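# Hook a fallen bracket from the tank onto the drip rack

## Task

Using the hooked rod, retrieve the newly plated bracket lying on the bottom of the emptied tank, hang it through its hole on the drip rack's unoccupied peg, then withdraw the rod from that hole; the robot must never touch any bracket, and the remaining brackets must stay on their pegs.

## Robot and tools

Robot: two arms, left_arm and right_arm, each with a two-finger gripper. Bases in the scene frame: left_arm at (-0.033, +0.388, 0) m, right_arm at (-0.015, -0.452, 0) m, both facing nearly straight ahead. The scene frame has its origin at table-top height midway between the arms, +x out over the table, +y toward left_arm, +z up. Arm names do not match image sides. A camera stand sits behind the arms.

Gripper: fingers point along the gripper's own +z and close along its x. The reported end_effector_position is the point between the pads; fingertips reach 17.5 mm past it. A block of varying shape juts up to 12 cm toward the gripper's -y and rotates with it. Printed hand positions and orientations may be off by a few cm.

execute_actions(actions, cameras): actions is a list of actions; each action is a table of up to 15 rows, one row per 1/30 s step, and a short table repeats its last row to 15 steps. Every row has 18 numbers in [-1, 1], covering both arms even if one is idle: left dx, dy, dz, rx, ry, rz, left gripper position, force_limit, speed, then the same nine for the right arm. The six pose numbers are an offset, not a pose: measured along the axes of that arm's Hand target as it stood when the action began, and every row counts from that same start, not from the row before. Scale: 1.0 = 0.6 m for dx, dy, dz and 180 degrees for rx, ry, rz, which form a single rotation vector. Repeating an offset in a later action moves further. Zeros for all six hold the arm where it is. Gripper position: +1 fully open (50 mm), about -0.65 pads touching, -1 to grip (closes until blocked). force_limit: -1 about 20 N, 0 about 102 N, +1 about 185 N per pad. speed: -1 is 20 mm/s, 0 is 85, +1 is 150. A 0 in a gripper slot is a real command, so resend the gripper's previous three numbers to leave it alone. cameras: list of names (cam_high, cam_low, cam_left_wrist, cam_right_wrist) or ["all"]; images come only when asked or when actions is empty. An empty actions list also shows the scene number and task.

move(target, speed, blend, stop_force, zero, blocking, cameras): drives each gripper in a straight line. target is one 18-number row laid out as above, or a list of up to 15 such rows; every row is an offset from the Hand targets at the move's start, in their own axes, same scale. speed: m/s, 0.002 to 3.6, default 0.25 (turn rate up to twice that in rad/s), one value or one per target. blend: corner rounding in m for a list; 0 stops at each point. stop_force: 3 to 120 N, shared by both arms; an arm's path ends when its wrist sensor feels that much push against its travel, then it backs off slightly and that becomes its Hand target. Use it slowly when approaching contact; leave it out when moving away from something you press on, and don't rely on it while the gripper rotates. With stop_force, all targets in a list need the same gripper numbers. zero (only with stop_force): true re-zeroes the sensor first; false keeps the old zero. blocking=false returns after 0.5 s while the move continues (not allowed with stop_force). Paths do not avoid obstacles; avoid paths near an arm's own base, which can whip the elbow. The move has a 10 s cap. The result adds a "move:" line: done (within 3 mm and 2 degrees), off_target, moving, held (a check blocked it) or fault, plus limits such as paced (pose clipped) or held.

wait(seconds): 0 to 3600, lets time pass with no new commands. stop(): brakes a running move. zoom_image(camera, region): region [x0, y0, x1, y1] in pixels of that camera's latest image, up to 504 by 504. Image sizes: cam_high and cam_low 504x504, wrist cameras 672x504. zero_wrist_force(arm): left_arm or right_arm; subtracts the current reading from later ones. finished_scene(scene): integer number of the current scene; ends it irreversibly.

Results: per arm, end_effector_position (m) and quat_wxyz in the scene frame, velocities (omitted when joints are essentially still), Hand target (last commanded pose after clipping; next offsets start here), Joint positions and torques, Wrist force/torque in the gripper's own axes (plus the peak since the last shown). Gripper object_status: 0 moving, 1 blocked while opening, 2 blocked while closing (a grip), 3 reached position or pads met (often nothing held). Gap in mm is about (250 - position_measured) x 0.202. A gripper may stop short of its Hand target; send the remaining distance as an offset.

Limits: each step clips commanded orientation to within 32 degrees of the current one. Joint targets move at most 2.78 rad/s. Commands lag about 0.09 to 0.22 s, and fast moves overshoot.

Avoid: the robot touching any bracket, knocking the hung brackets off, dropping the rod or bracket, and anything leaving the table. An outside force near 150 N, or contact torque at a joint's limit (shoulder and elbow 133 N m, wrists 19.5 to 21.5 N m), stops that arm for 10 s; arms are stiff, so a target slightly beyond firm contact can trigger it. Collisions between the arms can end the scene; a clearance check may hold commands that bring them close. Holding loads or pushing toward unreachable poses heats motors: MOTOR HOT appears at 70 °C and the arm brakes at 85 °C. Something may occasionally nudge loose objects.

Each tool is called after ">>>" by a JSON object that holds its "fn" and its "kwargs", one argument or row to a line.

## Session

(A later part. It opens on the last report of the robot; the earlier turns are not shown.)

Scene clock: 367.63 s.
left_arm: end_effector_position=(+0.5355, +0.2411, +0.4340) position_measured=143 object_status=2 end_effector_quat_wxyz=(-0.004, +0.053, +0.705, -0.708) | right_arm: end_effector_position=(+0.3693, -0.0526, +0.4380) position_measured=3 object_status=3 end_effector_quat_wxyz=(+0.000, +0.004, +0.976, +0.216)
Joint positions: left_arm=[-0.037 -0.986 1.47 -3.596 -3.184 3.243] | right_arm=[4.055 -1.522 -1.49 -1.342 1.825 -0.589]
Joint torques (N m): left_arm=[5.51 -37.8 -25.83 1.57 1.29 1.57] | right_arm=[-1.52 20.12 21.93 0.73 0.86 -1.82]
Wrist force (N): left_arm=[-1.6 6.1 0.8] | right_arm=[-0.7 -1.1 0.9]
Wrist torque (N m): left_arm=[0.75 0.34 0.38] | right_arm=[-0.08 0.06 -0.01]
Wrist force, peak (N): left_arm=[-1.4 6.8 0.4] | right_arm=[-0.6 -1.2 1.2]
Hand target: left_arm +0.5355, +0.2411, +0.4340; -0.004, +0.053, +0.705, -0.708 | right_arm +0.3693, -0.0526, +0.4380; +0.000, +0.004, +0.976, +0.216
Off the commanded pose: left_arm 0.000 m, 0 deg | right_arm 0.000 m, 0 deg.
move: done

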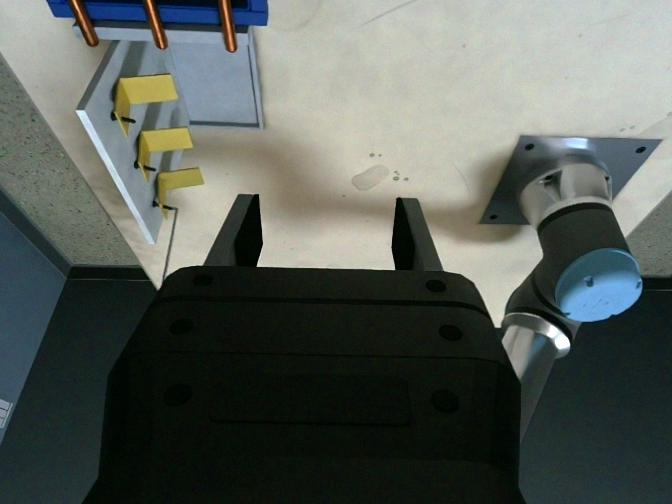

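>>> {"fn": "move", "kwargs": {
  "target": [
    [0.03,0.002,0,0,0,0,-1,-0.6,-0.6,0,0,0,0,0,0,1,1,1],
    [0.1,0,0,0,0,0,-1,-0.6,-0.6,0,0,0,0,0,0,1,1,1]
  ],
  "speed": 0.04,
  "stop_force": 6,
  "cameras": ["cam_right_wrist"]
}}

>>> {"fn": "zoom_image", "kwargs": {
  "camera": "cam_right_wrist",
  "region": [140, 160, 220, 240]
}}

Scene clock: 371.60 s.
left_arm: end_effector_position=(+0.4758, +0.2459, +0.4298) position_measured=143 object_status=2 end_effector_quat_wxyz=(-0.004, +0.053, +0.705, -0.708) | right_arm: end_effector_position=(+0.3693, -0.0526, +0.4380) position_measured=3 object_status=3 end_effector_quat_wxyz=(+0.000, +0.004, +0.976, +0.216)
Joint positions: left_arm=[-0.032 -1.1 1.67 -3.684 -3.189 3.239] | right_arm=[4.055 -1.522 -1.49 -1.342 1.825 -0.589]
Joint torques (N m): left_arm=[-2.69 -46.1 -12.46 1.52 1.5 1.81] | right_arm=[-2.13 22.32 20.45 0.83 0.74 -1.78]
Wrist force (N): left_arm=[-1.6 6.0 1.1] | right_arm=[-0.6 -1.2 0.9]
Wrist torque (N m): left_arm=[0.72 0.35 0.36] | right_arm=[-0.09 0.04 -0.01]
Wrist force, peak (N): left_arm=[-1.4 6.6 1.1] | right_arm=[-0.7 -1.3 1.1]
Hand target: left_arm +0.4758, +0.2459, +0.4298; -0.004, +0.053, +0.705, -0.708 | right_arm +0.3693, -0.0526, +0.4380; +0.000, +0.004, +0.976, +0.216
Off the commanded pose: left_arm 0.000 m, 0 deg | right_arm 0.000 m, 0 deg.
move: done

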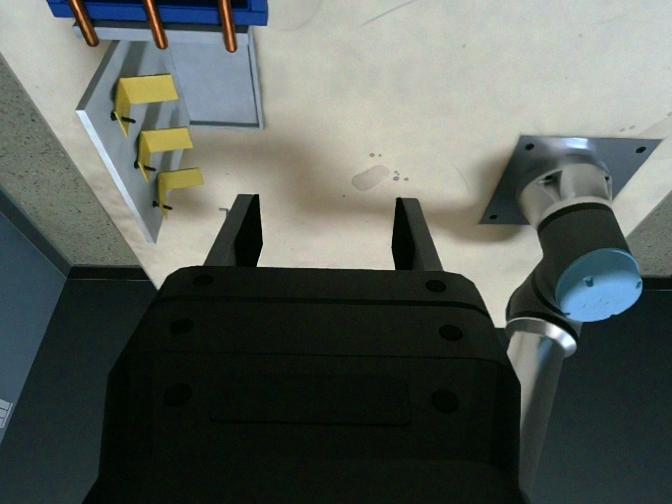

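Scaled by 6.300 from the camera's image (finer frame: 960x720).

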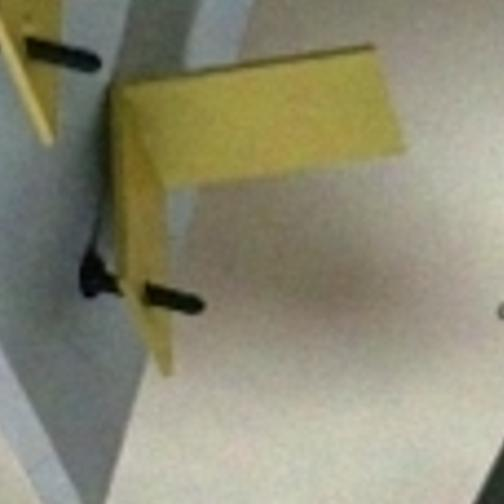

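Done; rod clear.

>>> {"fn": "finished_scene", "kwargs": {
  "scene": 2
}}

The scene is finished: the task was done.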